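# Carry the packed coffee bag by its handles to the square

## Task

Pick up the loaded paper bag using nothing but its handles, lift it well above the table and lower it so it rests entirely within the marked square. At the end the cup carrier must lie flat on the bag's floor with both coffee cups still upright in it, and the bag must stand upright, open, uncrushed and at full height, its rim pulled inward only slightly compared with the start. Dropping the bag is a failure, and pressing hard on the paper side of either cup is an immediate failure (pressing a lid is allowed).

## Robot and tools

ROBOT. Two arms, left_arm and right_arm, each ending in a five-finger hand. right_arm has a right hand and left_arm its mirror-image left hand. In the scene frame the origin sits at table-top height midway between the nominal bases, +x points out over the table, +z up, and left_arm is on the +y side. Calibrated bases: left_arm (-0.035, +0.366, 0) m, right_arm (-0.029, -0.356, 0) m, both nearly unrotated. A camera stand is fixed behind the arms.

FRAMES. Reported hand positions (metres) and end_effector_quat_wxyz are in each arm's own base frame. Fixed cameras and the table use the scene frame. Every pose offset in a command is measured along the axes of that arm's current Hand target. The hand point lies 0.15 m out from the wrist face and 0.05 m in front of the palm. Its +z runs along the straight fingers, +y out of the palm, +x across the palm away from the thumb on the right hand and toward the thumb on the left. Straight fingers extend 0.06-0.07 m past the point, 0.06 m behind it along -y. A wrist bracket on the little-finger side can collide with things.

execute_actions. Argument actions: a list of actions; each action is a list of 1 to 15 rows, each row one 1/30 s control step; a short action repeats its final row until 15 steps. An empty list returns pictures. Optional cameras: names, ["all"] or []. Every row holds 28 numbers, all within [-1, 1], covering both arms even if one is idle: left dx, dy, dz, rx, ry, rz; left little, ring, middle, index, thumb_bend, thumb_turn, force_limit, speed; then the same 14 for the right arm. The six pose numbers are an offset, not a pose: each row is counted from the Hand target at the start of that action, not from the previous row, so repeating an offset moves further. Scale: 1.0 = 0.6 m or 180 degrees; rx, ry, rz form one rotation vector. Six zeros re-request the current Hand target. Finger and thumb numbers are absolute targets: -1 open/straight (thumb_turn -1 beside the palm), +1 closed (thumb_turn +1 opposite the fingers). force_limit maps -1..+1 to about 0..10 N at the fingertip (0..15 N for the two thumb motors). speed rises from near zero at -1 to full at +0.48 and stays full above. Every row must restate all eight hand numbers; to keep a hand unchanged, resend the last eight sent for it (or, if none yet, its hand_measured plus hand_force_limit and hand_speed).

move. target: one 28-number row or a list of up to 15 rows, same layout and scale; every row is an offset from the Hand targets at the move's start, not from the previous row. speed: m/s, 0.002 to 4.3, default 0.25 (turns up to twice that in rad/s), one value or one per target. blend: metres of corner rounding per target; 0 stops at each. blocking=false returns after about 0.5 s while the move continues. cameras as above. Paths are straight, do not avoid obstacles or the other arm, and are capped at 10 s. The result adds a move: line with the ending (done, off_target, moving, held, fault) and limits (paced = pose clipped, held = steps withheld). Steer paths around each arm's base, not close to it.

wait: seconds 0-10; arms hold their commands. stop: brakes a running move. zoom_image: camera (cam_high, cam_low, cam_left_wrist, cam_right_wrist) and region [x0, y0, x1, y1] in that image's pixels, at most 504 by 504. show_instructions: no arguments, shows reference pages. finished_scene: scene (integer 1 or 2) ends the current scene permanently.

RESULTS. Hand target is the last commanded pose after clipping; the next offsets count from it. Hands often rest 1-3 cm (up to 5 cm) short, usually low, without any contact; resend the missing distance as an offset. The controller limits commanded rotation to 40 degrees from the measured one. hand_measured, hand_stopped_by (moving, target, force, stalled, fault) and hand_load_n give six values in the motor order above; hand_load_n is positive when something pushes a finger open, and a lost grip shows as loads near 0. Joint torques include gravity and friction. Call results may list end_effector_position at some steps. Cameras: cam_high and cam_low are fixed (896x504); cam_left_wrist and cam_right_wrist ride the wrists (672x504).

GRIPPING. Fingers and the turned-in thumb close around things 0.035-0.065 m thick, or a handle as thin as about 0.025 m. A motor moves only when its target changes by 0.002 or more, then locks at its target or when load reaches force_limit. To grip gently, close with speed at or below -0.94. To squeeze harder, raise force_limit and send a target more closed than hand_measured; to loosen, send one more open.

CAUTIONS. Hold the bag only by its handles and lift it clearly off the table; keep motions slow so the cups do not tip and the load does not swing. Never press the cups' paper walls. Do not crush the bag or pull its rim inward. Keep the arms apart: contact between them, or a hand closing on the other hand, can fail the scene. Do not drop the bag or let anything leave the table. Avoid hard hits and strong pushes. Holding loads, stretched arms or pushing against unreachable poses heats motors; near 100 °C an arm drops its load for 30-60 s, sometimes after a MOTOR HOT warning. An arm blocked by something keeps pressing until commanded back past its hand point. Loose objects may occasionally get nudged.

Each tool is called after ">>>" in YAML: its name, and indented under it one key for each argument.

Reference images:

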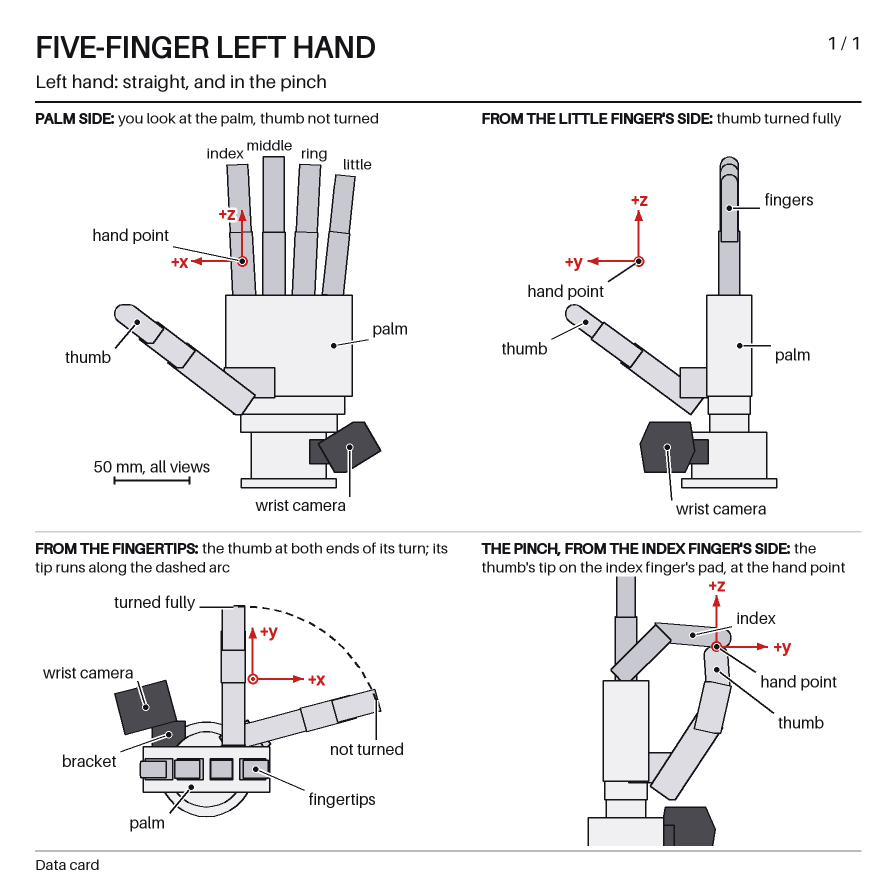

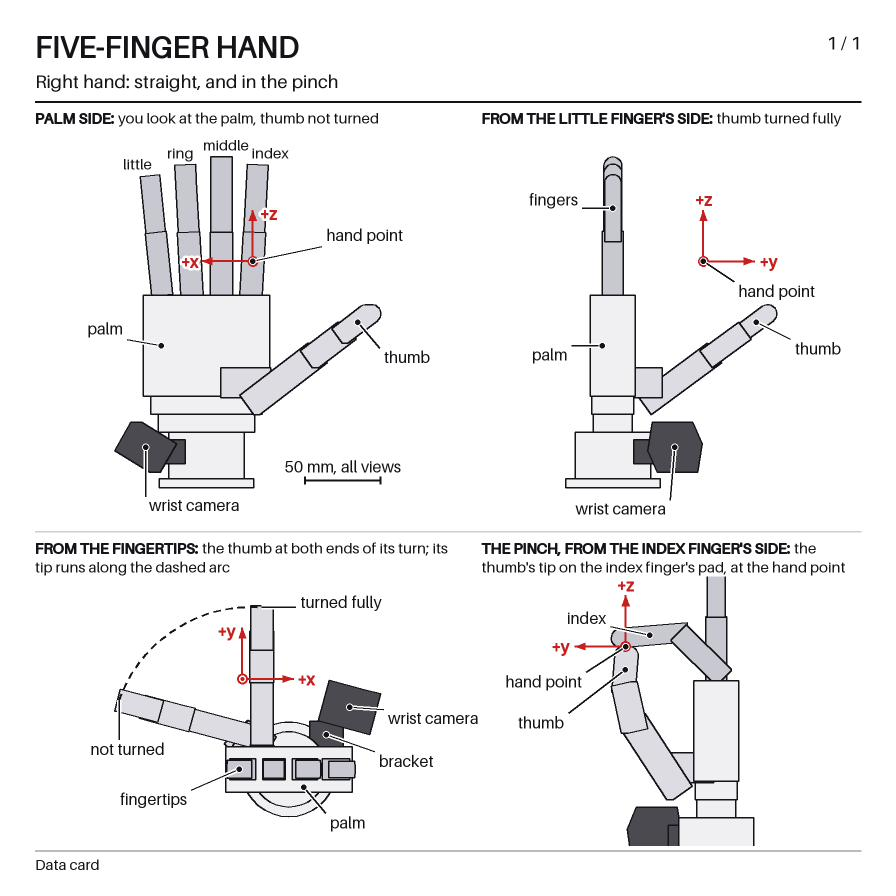

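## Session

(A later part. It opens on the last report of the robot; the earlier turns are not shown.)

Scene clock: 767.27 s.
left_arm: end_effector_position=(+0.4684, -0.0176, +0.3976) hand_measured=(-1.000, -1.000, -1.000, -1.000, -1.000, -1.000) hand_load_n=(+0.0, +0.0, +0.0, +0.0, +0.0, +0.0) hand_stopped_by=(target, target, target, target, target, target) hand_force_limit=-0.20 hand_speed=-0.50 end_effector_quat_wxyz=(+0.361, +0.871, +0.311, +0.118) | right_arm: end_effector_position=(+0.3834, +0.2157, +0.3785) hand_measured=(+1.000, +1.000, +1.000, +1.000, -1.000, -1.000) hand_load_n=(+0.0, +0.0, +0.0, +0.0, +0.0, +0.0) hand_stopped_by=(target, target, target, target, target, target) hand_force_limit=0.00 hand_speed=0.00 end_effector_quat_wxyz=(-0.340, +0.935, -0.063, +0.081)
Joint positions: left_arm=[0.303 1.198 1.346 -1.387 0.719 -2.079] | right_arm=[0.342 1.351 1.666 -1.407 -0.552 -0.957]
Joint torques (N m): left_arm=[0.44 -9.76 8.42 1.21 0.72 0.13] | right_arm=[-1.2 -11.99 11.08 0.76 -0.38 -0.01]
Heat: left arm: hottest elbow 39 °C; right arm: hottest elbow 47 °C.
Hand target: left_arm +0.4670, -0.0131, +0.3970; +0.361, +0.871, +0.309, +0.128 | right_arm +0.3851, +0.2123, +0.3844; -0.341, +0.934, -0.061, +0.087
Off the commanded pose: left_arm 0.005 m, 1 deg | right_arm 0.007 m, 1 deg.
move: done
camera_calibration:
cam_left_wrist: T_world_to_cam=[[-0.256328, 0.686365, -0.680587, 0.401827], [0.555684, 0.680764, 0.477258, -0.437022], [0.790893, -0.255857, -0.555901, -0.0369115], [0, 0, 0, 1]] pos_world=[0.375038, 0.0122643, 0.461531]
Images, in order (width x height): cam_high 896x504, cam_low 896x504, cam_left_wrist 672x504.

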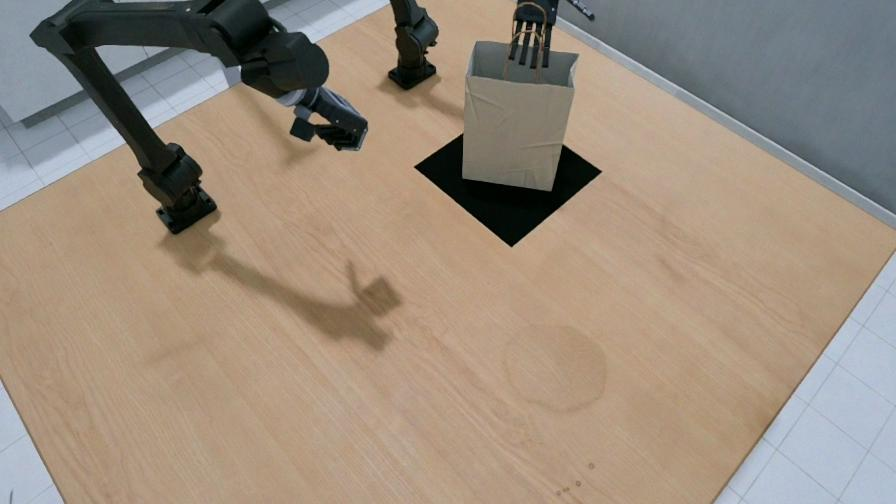

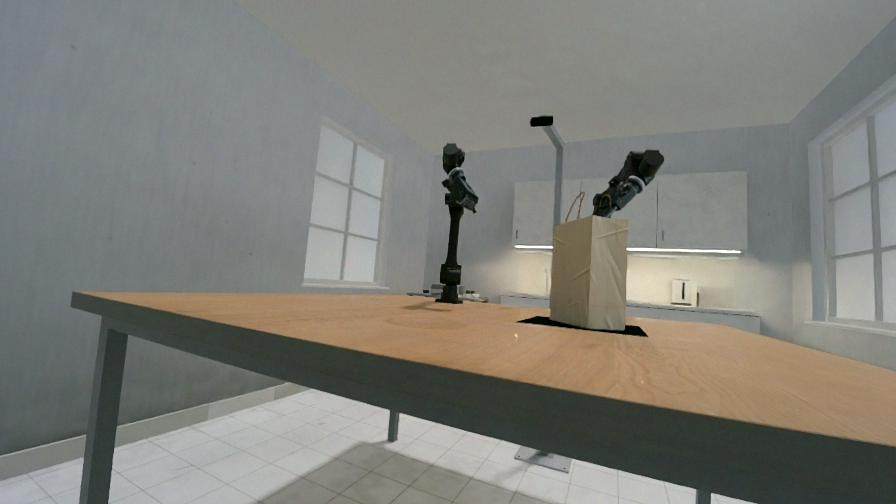

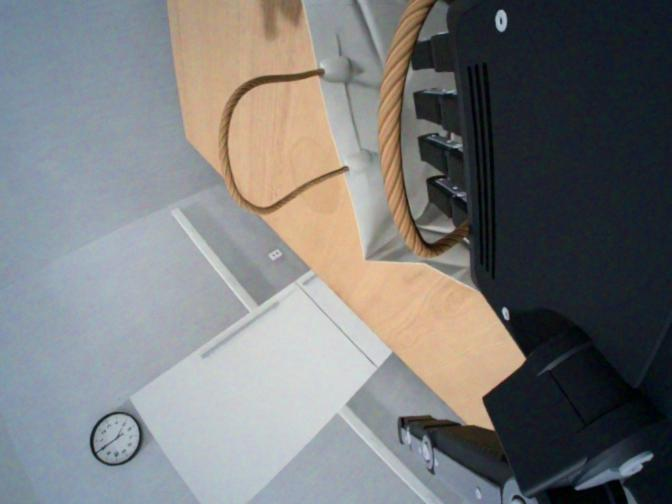

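>>> move:
  target: [0,0.0212,-0.0212,0,0,0,-1,-1,-1,-1,-1,-1,-0.2,-0.5, 0,0,0,0,0,0,1,1,1,1,-1,-1,0.0,0.0]
  speed: 0.04

Scene clock: 769.50 s.
left_arm: end_effector_position=(+0.4657, -0.0185, +0.3961) hand_measured=(-1.000, -1.000, -1.000, -1.000, -1.000, -1.000) hand_load_n=(+0.0, +0.0, +0.0, +0.0, +0.0, +0.0) hand_stopped_by=(target, target, target, target, target, target) hand_force_limit=-0.20 hand_speed=-0.50 end_effector_quat_wxyz=(+0.361, +0.871, +0.314, +0.111) | right_arm: end_effector_position=(+0.3834, +0.2157, +0.3785) hand_measured=(+1.000, +1.000, +1.000, +1.000, -1.000, -1.000) hand_load_n=(+0.0, +0.0, +0.0, +0.0, +0.0, +0.0) hand_stopped_by=(target, target, target, target, target, target) hand_force_limit=0.00 hand_speed=0.00 end_effector_quat_wxyz=(-0.340, +0.935, -0.063, +0.081)
Joint positions: left_arm=[0.303 1.197 1.346 -1.402 0.719 -2.079] | right_arm=[0.342 1.351 1.666 -1.407 -0.552 -0.957]
Joint torques (N m): left_arm=[0.44 -9.29 12.49 -0.13 0.73 0.13] | right_arm=[-1.2 -11.93 11.07 0.76 -0.38 -0.01]
Heat: left arm: hottest elbow 39 °C; right arm: hottest elbow 47 °C.
Hand target: left_arm +0.4670, -0.0131, +0.4151; +0.361, +0.871, +0.308, +0.128 | right_arm +0.3851, +0.2123, +0.3844; -0.341, +0.934, -0.061, +0.087
Off the commanded pose: left_arm 0.020 m, 2 deg | right_arm 0.007 m, 1 deg.
move: off_target (left_arm)

>>> move:
  target: [0,0,-0.0833,0,0,0,-1,-1,-1,-1,-1,-1,-0.2,-0.5, 0,0,0,0,0,0,1,1,1,1,-1,-1,0.0,0.0]
  speed: 0.04
  cameras: ["cam_high","cam_low","cam_left_wrist"]

>>> zoom_image:
  camera: "cam_high"
  region: [400, 0, 620, 260]

>>> zoom_image:
  camera: "cam_low"
  region: [540, 160, 660, 350]

>>> zoom_image:
  camera: "cam_left_wrist"
  region: [230, 0, 480, 250]

Scene clock: 773.43 s.
left_arm: end_effector_position=(+0.4406, +0.0080, +0.4237) hand_measured=(-1.000, -1.000, -1.000, -1.000, -1.000, -1.000) hand_load_n=(+0.0, +0.0, +0.0, +0.0, +0.0, +0.0) hand_stopped_by=(target, target, target, target, target, target) hand_force_limit=-0.20 hand_speed=-0.50 end_effector_quat_wxyz=(+0.362, +0.870, +0.318, +0.103) | right_arm: end_effector_position=(+0.3834, +0.2157, +0.3785) hand_measured=(+1.000, +1.000, +1.000, +1.000, -1.000, -1.000) hand_load_n=(+0.0, +0.0, +0.0, +0.0, +0.0, +0.0) hand_stopped_by=(target, target, target, target, target, target) hand_force_limit=0.00 hand_speed=0.00 end_effector_quat_wxyz=(-0.340, +0.935, -0.063, +0.081)
Joint positions: left_arm=[0.402 1.197 1.427 -1.585 0.747 -1.955] | right_arm=[0.342 1.351 1.666 -1.407 -0.552 -0.957]
Joint torques (N m): left_arm=[0.38 -8.29 14.15 -0.2 0.77 0.13] | right_arm=[-1.2 -11.99 11.06 0.77 -0.38 -0.01]
Heat: left arm: hottest elbow 40 °C; right arm: hottest elbow 47 °C.
Hand target: left_arm +0.4448, +0.0145, +0.4504; +0.361, +0.871, +0.309, +0.128 | right_arm +0.3851, +0.2123, +0.3844; -0.341, +0.934, -0.061, +0.087
Off the commanded pose: left_arm 0.028 m, 3 deg | right_arm 0.007 m, 1 deg.
move: off_target (left_arm)
camera_calibration:
cam_left_wrist: T_world_to_cam=[[-0.278668, 0.6762, -0.681981, 0.405229], [0.568116, 0.688606, 0.450628, -0.4457], [0.774331, -0.261869, -0.576052, 0.0220584], [0, 0, 0, 1]] pos_world=[0.349053, 0.0386726, 0.48991]
Images, in order (width x height): cam_high 896x504, cam_low 896x504, cam_left_wrist 672x504.

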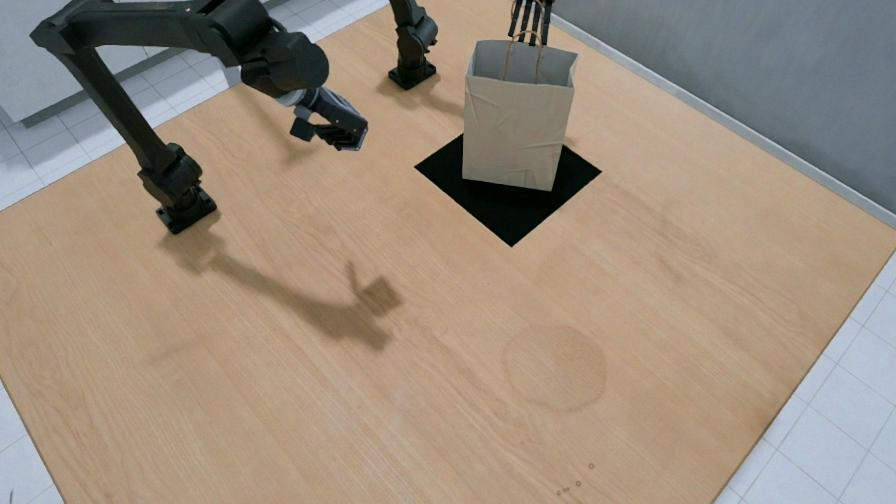

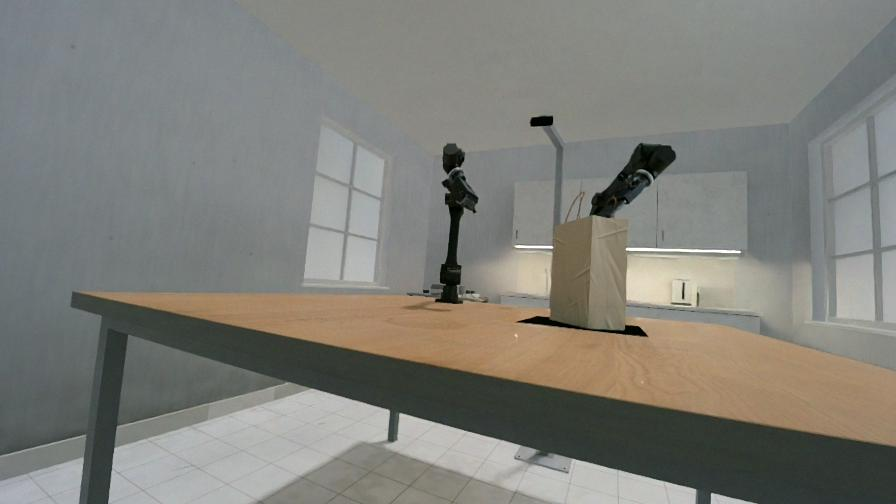

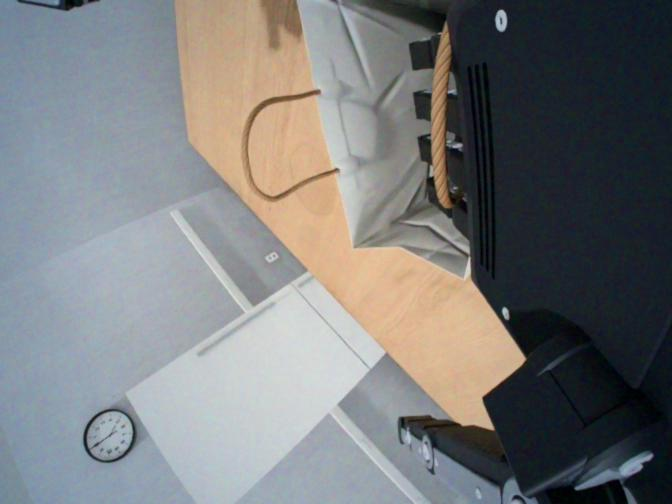

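Scaled by 1.938 from the camera's 896x504 image, which has a finer 1280x720 frame.

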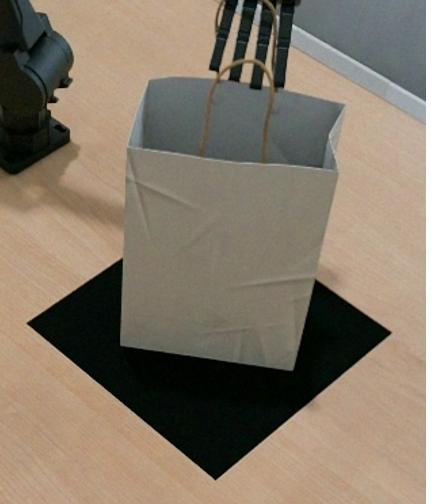

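Scaled by 2.653 from the camera's 896x504 image, which has a finer 1280x720 frame.

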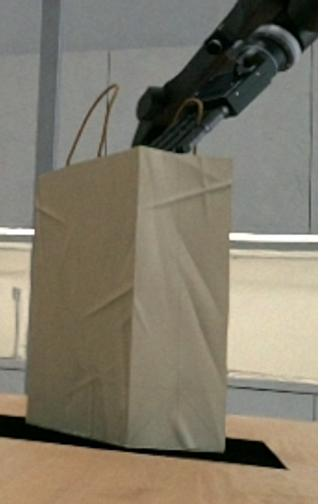

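Scaled by 2.016 from the camera's 672x504 image, which has a finer 960x720 frame.

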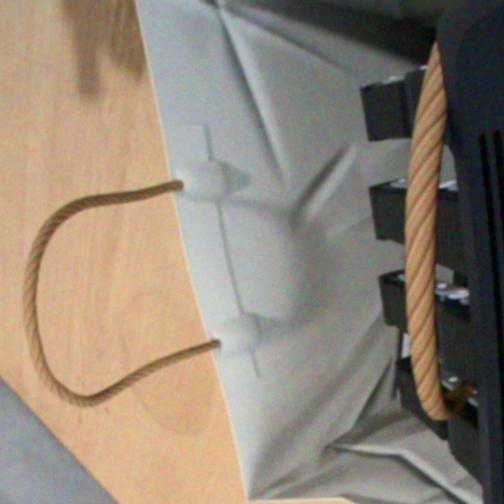

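>>> move:
  target: [0,0,-0.0667,0,0.012,-0.012,-1,-1,-1,-1,-1,-1,-0.2,-0.5, 0,0,0,0,0,0,1,1,1,1,-1,-1,0.0,0.0]
  speed: 0.04
  cameras: ["cam_high","cam_low","cam_left_wrist"]

>>> zoom_image:
  camera: "cam_high"
  region: [400, 0, 620, 260]

>>> zoom_image:
  camera: "cam_low"
  region: [540, 160, 660, 350]

>>> zoom_image:
  camera: "cam_left_wrist"
  region: [230, 0, 480, 250]

Scene clock: 778.40 s.
left_arm: end_effector_position=(+0.4277, +0.0320, +0.4491) hand_measured=(-1.000, -1.000, -1.000, -1.000, -1.000, -1.000) hand_load_n=(+0.0, +0.0, +0.0, +0.0, +0.0, +0.0) hand_stopped_by=(target, target, target, target, target, target) hand_force_limit=-0.20 hand_speed=-0.50 end_effector_quat_wxyz=(+0.360, +0.861, +0.343, +0.108) | right_arm: end_effector_position=(+0.3834, +0.2157, +0.3785) hand_measured=(+1.000, +1.000, +1.000, +1.000, -1.000, -1.000) hand_load_n=(+0.0, +0.0, +0.0, +0.5, +0.0, +0.0) hand_stopped_by=(target, target, target, target, target, target) hand_force_limit=0.00 hand_speed=0.00 end_effector_quat_wxyz=(-0.340, +0.935, -0.063, +0.081)
Joint positions: left_arm=[0.473 1.197 1.498 -1.683 0.752 -1.931] | right_arm=[0.342 1.351 1.666 -1.407 -0.552 -0.957]
Joint torques (N m): left_arm=[0.56 -8.94 13.82 -0.29 0.78 0.13] | right_arm=[-1.26 -11.99 11.08 0.77 -0.38 0]
Heat: left arm: hottest elbow 40 °C; right arm: hottest elbow 47 °C.
Hand target: left_arm +0.4269, +0.0364, +0.4788; +0.357, +0.862, +0.332, +0.137 | right_arm +0.3851, +0.2123, +0.3844; -0.341, +0.934, -0.061, +0.087
Off the commanded pose: left_arm 0.030 m, 4 deg | right_arm 0.007 m, 1 deg.
move: off_target (left_arm)
camera_calibration:
cam_left_wrist: T_world_to_cam=[[-0.319334, 0.657446, -0.682488, 0.421019], [0.534741, 0.719594, 0.442987, -0.449649], [0.782354, -0.223493, -0.581354, 0.0506995], [0, 0, 0, 1]] pos_world=[0.335226, 0.058098, 0.516004]
Images, in order (width x height): cam_high 896x504, cam_low 896x504, cam_left_wrist 672x504.

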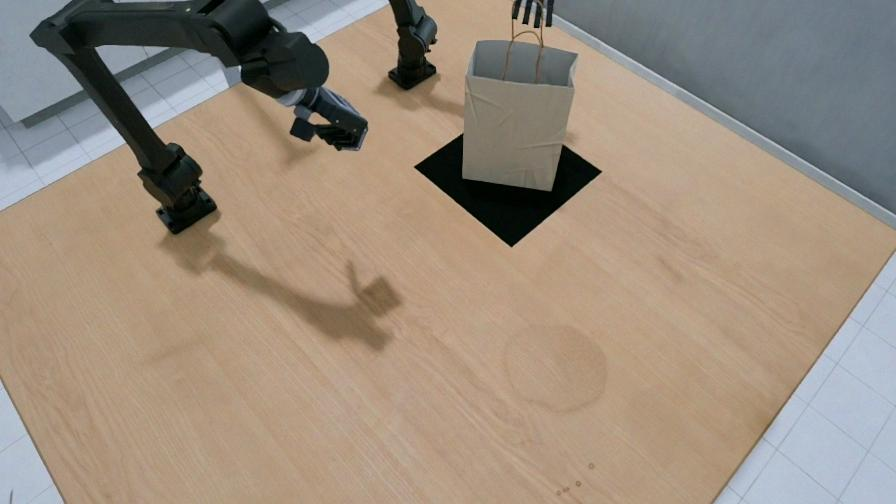

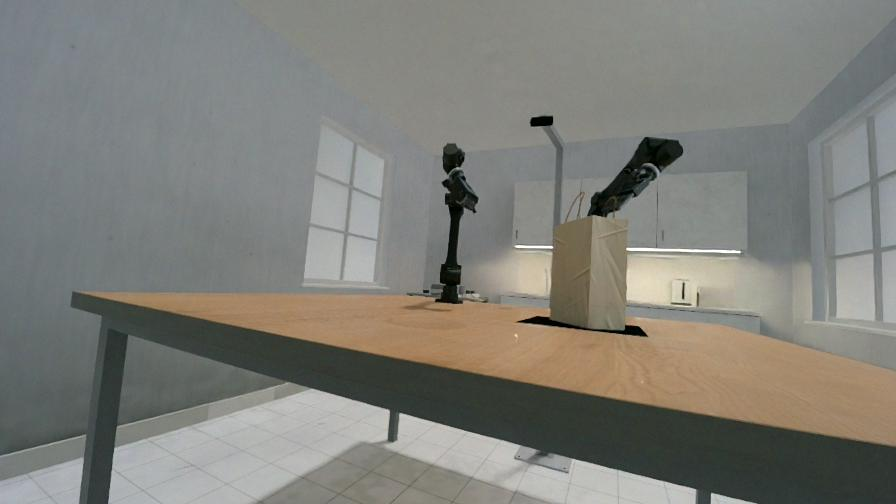

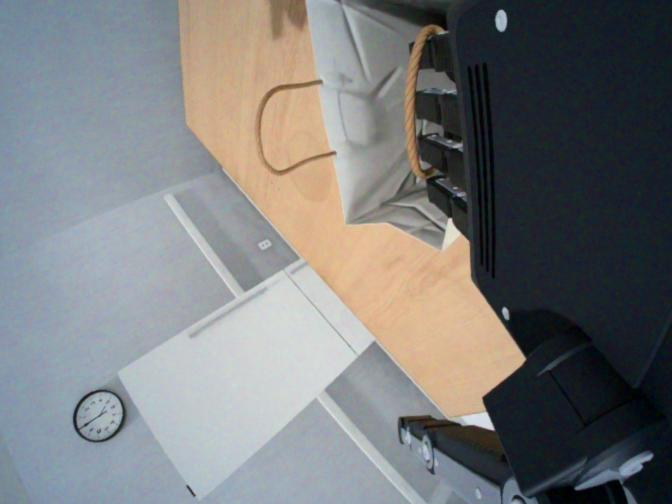

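Scaled by 1.938 from the camera's 896x504 image, which has a finer 1280x720 frame.

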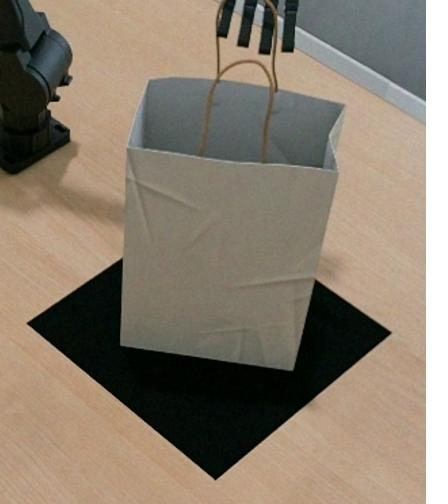

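Scaled by 2.653 from the camera's 896x504 image, which has a finer 1280x720 frame.

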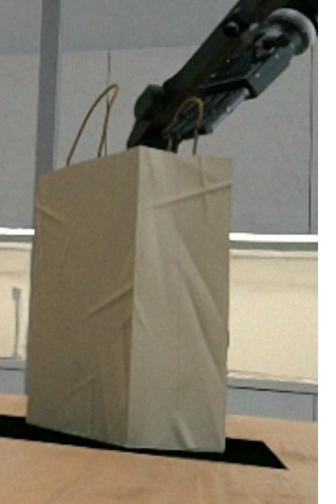

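Scaled by 2.016 from the camera's 672x504 image, which has a finer 960x720 frame.

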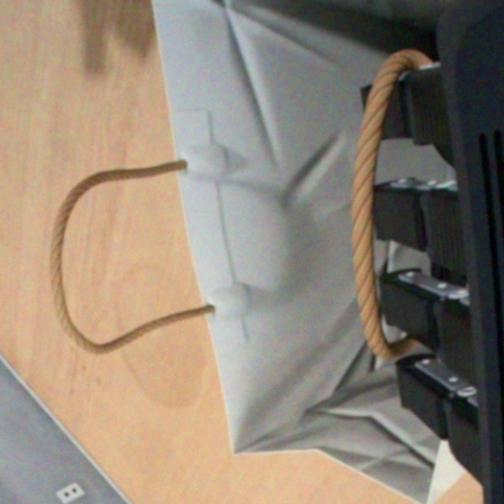

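>>> move:
  target: [0,0,-0.0833,0,0.016,-0.016,-1,-1,-1,-1,-1,-1,-0.2,-0.5, 0,0,0,0,0,0,1,1,1,1,-1,-1,0.0,0.0]
  speed: 0.05
  cameras: ["cam_high","cam_low","cam_left_wrist"]

>>> zoom_image:
  camera: "cam_high"
  region: [400, 0, 620, 260]

>>> zoom_image:
  camera: "cam_low"
  region: [540, 160, 660, 350]

>>> zoom_image:
  camera: "cam_left_wrist"
  region: [230, 0, 480, 250]

Scene clock: 782.13 s.
left_arm: end_effector_position=(+0.4054, +0.0574, +0.4871) hand_measured=(-1.000, -1.000, -1.000, -1.000, -1.000, -1.000) hand_load_n=(+0.0, +0.0, +0.0, +0.5, +0.0, +0.0) hand_stopped_by=(target, target, target, target, target, target) hand_force_limit=-0.20 hand_speed=-0.50 end_effector_quat_wxyz=(+0.355, +0.843, +0.370, +0.162) | right_arm: end_effector_position=(+0.3834, +0.2157, +0.3785) hand_measured=(+1.000, +1.000, +1.000, +1.000, -1.000, -1.000) hand_load_n=(+0.0, +0.0, +0.0, +0.0, -0.5, +0.0) hand_stopped_by=(target, target, target, target, target, target) hand_force_limit=0.00 hand_speed=0.00 end_effector_quat_wxyz=(-0.340, +0.935, -0.063, +0.081)
Joint positions: left_arm=[0.56 1.131 1.528 -1.688 0.762 -1.95] | right_arm=[0.342 1.351 1.666 -1.407 -0.552 -0.957]
Joint torques (N m): left_arm=[0.44 -7.36 13.44 -0.09 0.77 -0.1] | right_arm=[-1.2 -11.93 11.07 0.76 -0.38 0]
Heat: left arm: hottest elbow 40 °C; right arm: hottest elbow 47 °C.
Hand target: left_arm +0.4032, +0.0628, +0.5139; +0.352, +0.850, +0.362, +0.150 | right_arm +0.3851, +0.2123, +0.3844; -0.341, +0.934, -0.061, +0.087
Off the commanded pose: left_arm 0.028 m, 2 deg | right_arm 0.007 m, 1 deg.
joint sent to its limit (left arm) — joint 4 (wrist pitch), lower limit. The joint targets are off in orientation, not in position.
move: off_target (left_arm)
camera_calibration:
cam_left_wrist: T_world_to_cam=[[-0.333086, 0.64308, -0.689567, 0.432928], [0.427368, 0.75486, 0.497537, -0.457915], [0.840482, -0.128976, -0.526265, 0.040064], [0, 0, 0, 1]] pos_world=[0.306227, 0.0724215, 0.547447]
Images, in order (width x height): cam_high 896x504, cam_low 896x504, cam_left_wrist 672x504.

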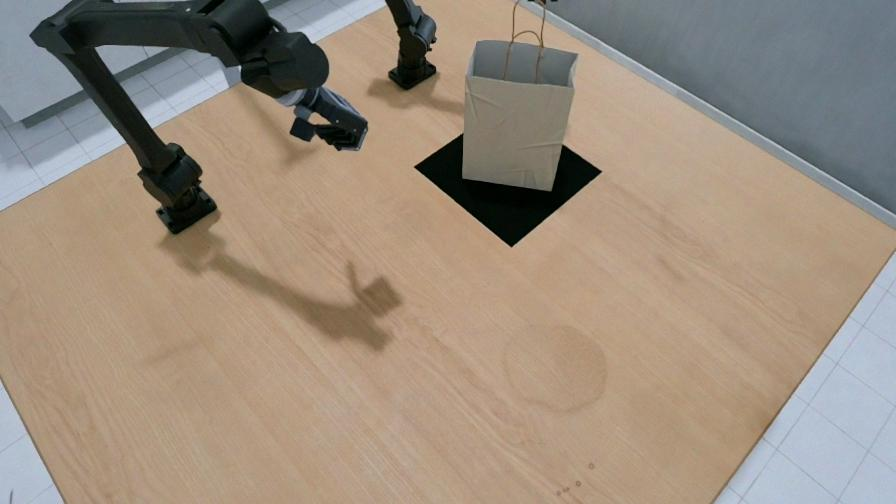

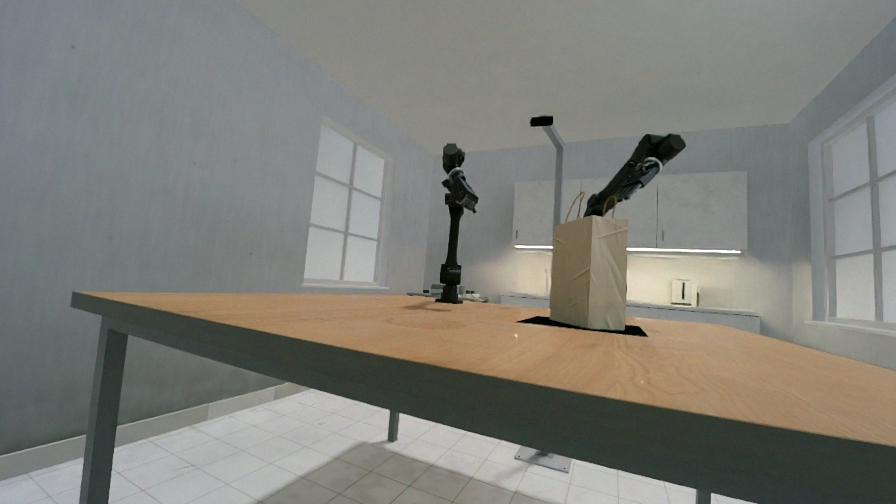

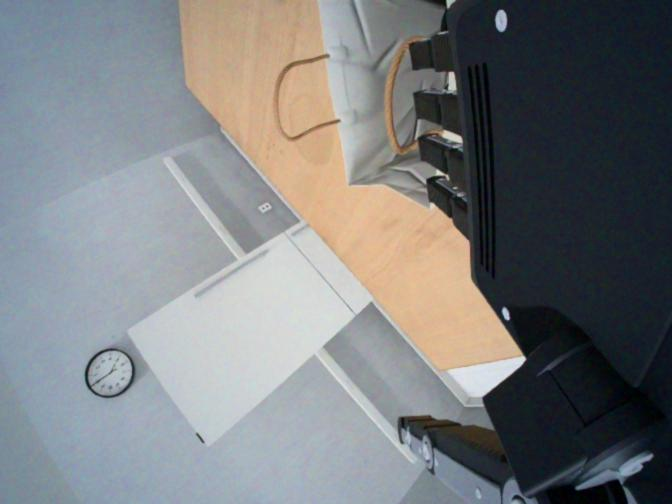

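Scaled by 1.938 from the camera's 896x504 image, which has a finer 1280x720 frame.

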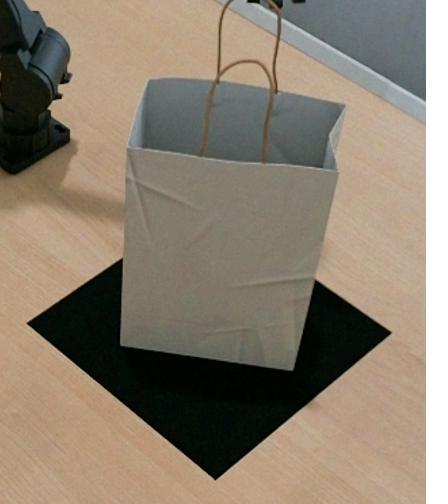

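Scaled by 2.653 from the camera's 896x504 image, which has a finer 1280x720 frame.

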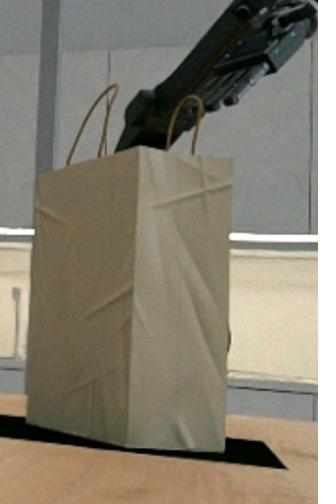

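Scaled by 2.016 from the camera's 672x504 image, which has a finer 960x720 frame.

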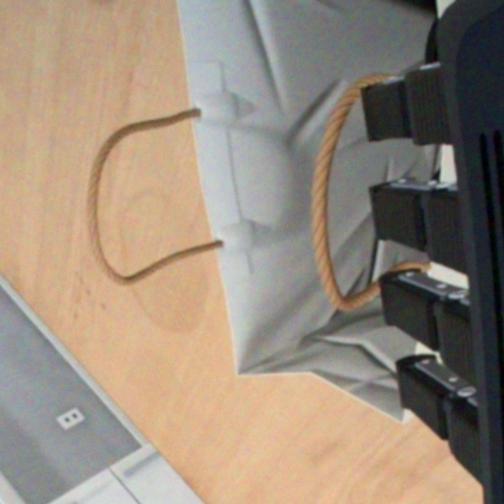

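>>> move:
  target: [0,0,-0.1167,0,0.016,-0.016,-1,-1,-1,-1,-1,-1,-0.2,-0.5, 0,0,0,0,0,0,1,1,1,1,-1,-1,0.0,0.0]
  speed: 0.06
  cameras: ["cam_high","cam_low","cam_left_wrist"]

>>> zoom_image:
  camera: "cam_high"
  region: [400, 0, 620, 260]

>>> zoom_image:
  camera: "cam_low"
  region: [540, 160, 660, 350]

>>> zoom_image:
  camera: "cam_left_wrist"
  region: [230, 0, 480, 250]

Scene clock: 786.23 s.
left_arm: end_effector_position=(+0.3732, +0.0943, +0.5371) hand_measured=(-1.000, -1.000, -1.000, -1.000, -1.000, -1.000) hand_load_n=(+0.0, +0.0, +0.0, +0.0, +0.0, +0.0) hand_stopped_by=(target, target, target, target, target, target) hand_force_limit=-0.20 hand_speed=-0.50 end_effector_quat_wxyz=(+0.350, +0.806, +0.416, +0.234) | right_arm: end_effector_position=(+0.3834, +0.2157, +0.3785) hand_measured=(+1.000, +1.000, +1.000, +1.000, -1.000, -1.000) hand_load_n=(+0.5, +0.0, +0.0, +0.0, +0.0, +0.0) hand_stopped_by=(target, target, target, target, target, target) hand_force_limit=0.00 hand_speed=0.00 end_effector_quat_wxyz=(-0.340, +0.935, -0.063, +0.081)
Joint positions: left_arm=[0.701 1.059 1.575 -1.688 0.795 -1.992] | right_arm=[0.342 1.351 1.666 -1.407 -0.552 -0.957]
Joint torques (N m): left_arm=[0.5 -5.54 13.04 0.1 0.79 -0.11] | right_arm=[-1.26 -11.93 11.07 0.77 -0.39 0]
Heat: left arm: hottest elbow 40 °C; right arm: hottest elbow 47 °C.
Hand target: left_arm +0.3675, +0.0970, +0.5635; +0.347, +0.836, +0.392, +0.162 | right_arm +0.3851, +0.2123, +0.3844; -0.341, +0.934, -0.061, +0.087
Off the commanded pose: left_arm 0.027 m, 9 deg | right_arm 0.007 m, 1 deg.
joint sent to its limit (left arm) — joint 4 (wrist pitch), lower limit. The joint targets are off in orientation, not in position.
move: off_target (left_arm)
camera_calibration:
cam_left_wrist: T_world_to_cam=[[-0.36369, 0.602508, -0.710432, 0.45946], [0.253637, 0.797894, 0.546839, -0.462626], [0.896325, 0.0186883, -0.443004, 0.0187076], [0, 0, 0, 1]] pos_world=[0.267672, 0.0919493, 0.587685]
Images, in order (width x height): cam_high 896x504, cam_low 896x504, cam_left_wrist 672x504.

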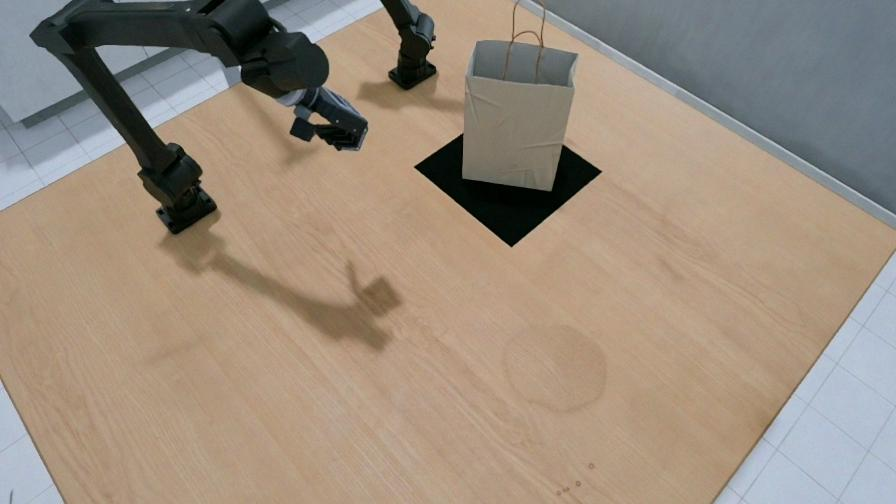

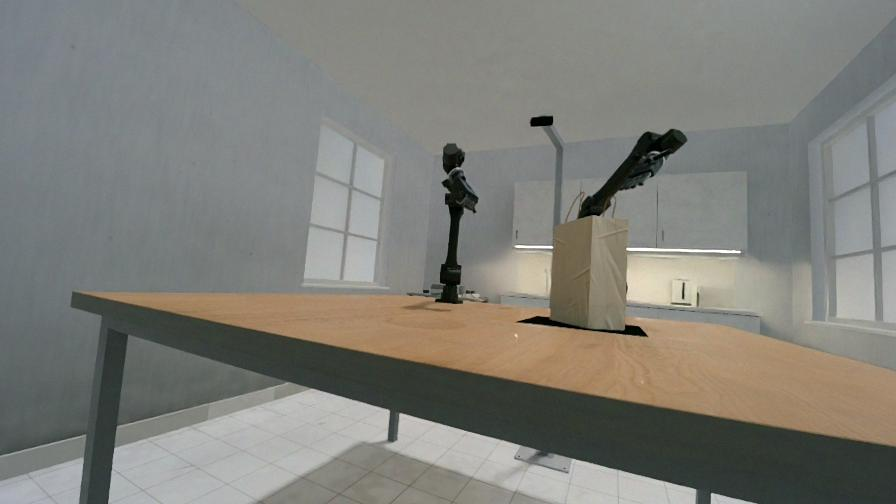

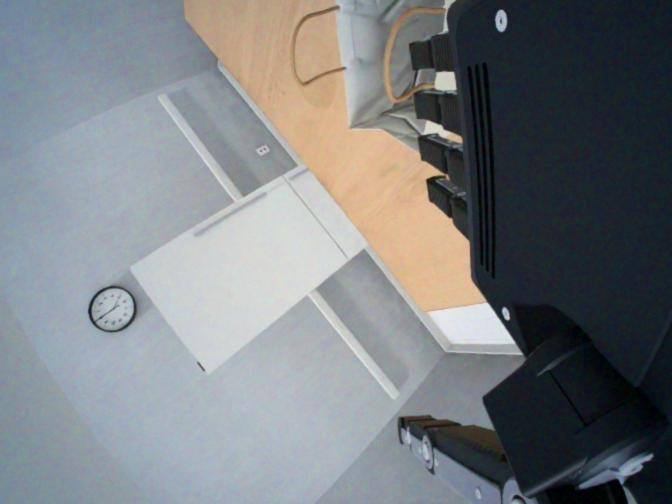

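Scaled by 1.938 from the camera's 896x504 image, which has a finer 1280x720 frame.

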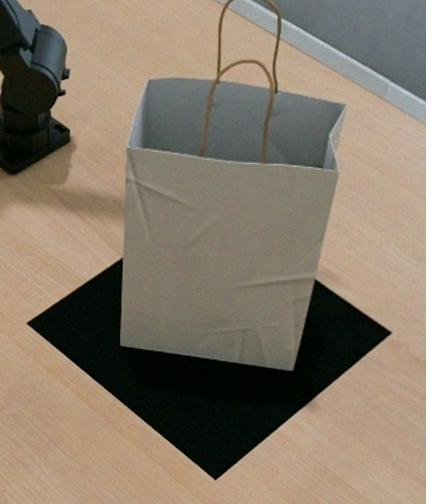

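Scaled by 2.653 from the camera's 896x504 image, which has a finer 1280x720 frame.

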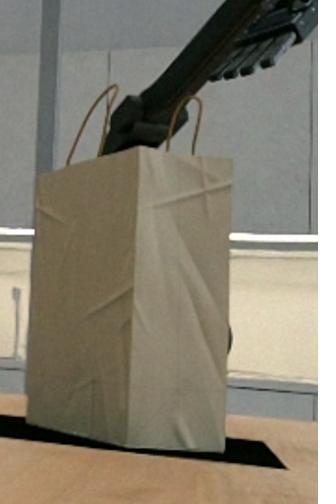

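Scaled by 2.016 from the camera's 672x504 image, which has a finer 960x720 frame.

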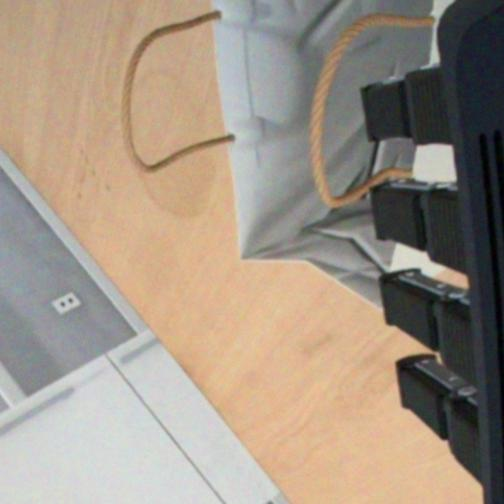

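>>> move:
  target: [0,0.07,-0.14,0,0,0,-1,-1,-1,-1,-1,-1,-0.2,-0.5, 0,0,0,0,0,0,1,1,1,1,-1,-1,0.0,0.0]
  speed: 0.15
  cameras: ["cam_high","cam_low","cam_left_wrist"]

>>> zoom_image:
  camera: "cam_high"
  region: [400, 0, 620, 260]

>>> zoom_image:
  camera: "cam_low"
  region: [540, 160, 660, 350]

Scene clock: 790.40 s.
left_arm: end_effector_position=(+0.3497, +0.1137, +0.6333) hand_measured=(-1.000, -1.000, -1.000, -1.000, -1.000, -1.000) hand_load_n=(+0.0, +0.0, +0.0, +0.0, +0.0, +0.0) hand_stopped_by=(target, target, target, target, target, target) hand_force_limit=-0.20 hand_speed=-0.50 end_effector_quat_wxyz=(+0.359, +0.763, +0.431, +0.323) | right_arm: end_effector_position=(+0.3834, +0.2157, +0.3785) hand_measured=(+1.000, +1.000, +1.000, +1.000, -1.000, -1.000) hand_load_n=(+0.0, +0.0, +0.0, +0.0, +0.0, +0.0) hand_stopped_by=(target, target, target, target, target, target) hand_force_limit=0.00 hand_speed=0.00 end_effector_quat_wxyz=(-0.340, +0.935, -0.063, +0.081)
Joint positions: left_arm=[0.805 1.053 1.766 -1.688 0.87 -2.078] | right_arm=[0.342 1.351 1.666 -1.407 -0.552 -0.957]
Joint torques (N m): left_arm=[0.44 -3.78 11.89 0.35 0.74 -0.1] | right_arm=[-1.26 -11.99 11.08 0.76 -0.38 0]
Heat: left arm: hottest elbow 41 °C; right arm: hottest elbow 47 °C.
Hand target: left_arm +0.3447, +0.1162, +0.6525; +0.347, +0.836, +0.392, +0.162 | right_arm +0.3851, +0.2123, +0.3844; -0.341, +0.934, -0.061, +0.087
Off the commanded pose: left_arm 0.020 m, 21 deg | right_arm 0.007 m, 1 deg.
joint sent to its limit (left arm) — joint 4 (wrist pitch), lower limit. The joint targets are off in orientation, not in position.
move: off_target (left_arm)
camera_calibration:
cam_left_wrist: T_world_to_cam=[[-0.315552, 0.578667, -0.752045, 0.519759], [0.0665463, 0.804081, 0.590784, -0.487835], [0.946572, 0.136377, -0.292237, -0.0443955], [0, 0, 0, 1]] pos_world=[0.238498, 0.0975458, 0.666113]
Images, in order (width x height): cam_high 896x504, cam_low 896x504, cam_left_wrist 672x504.

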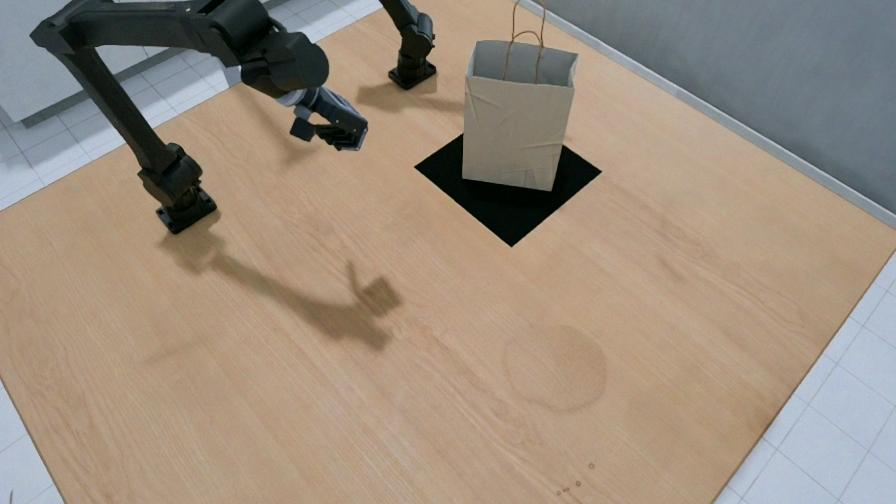

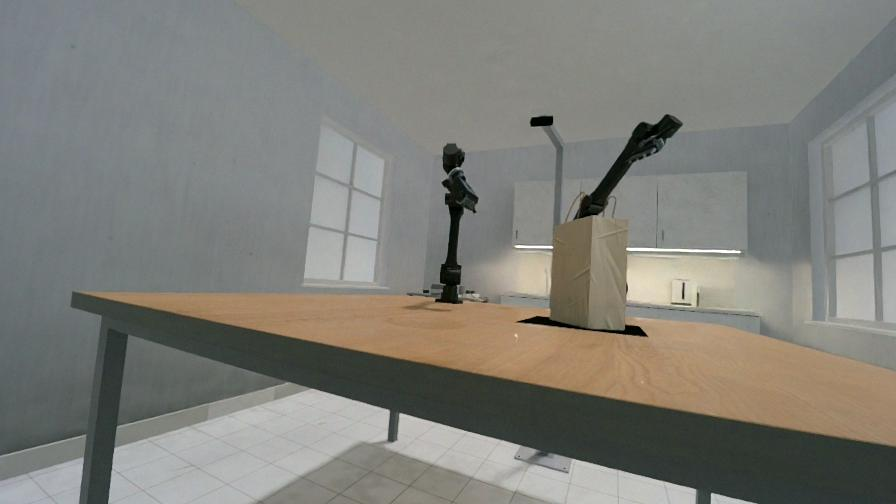

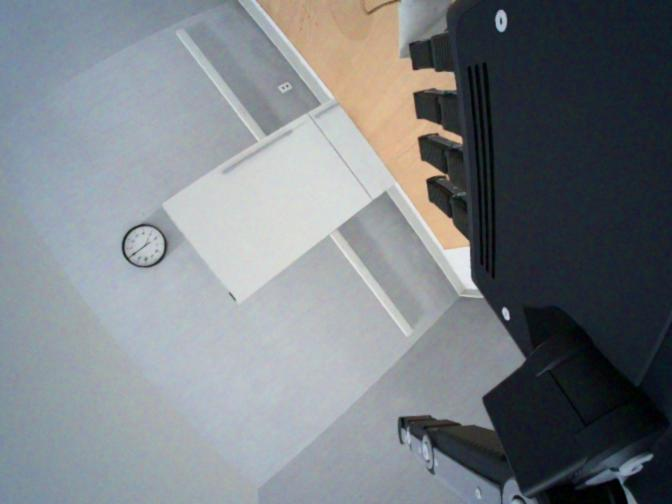

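Scaled by 1.938 from the camera's 896x504 image, which has a finer 1280x720 frame.

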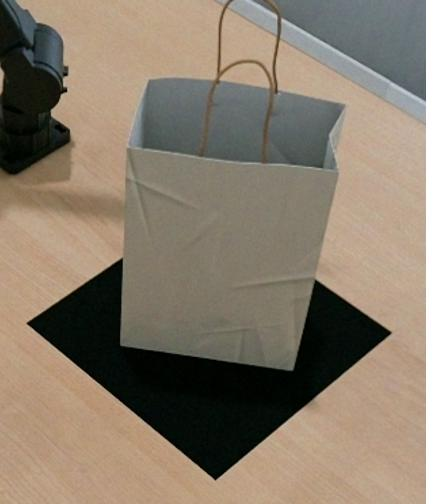

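Scaled by 2.653 from the camera's 896x504 image, which has a finer 1280x720 frame.

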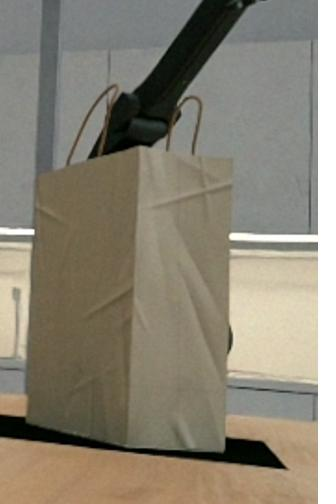

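>>> finished_scene:
  scene: 2

The scene is finished: the task was done.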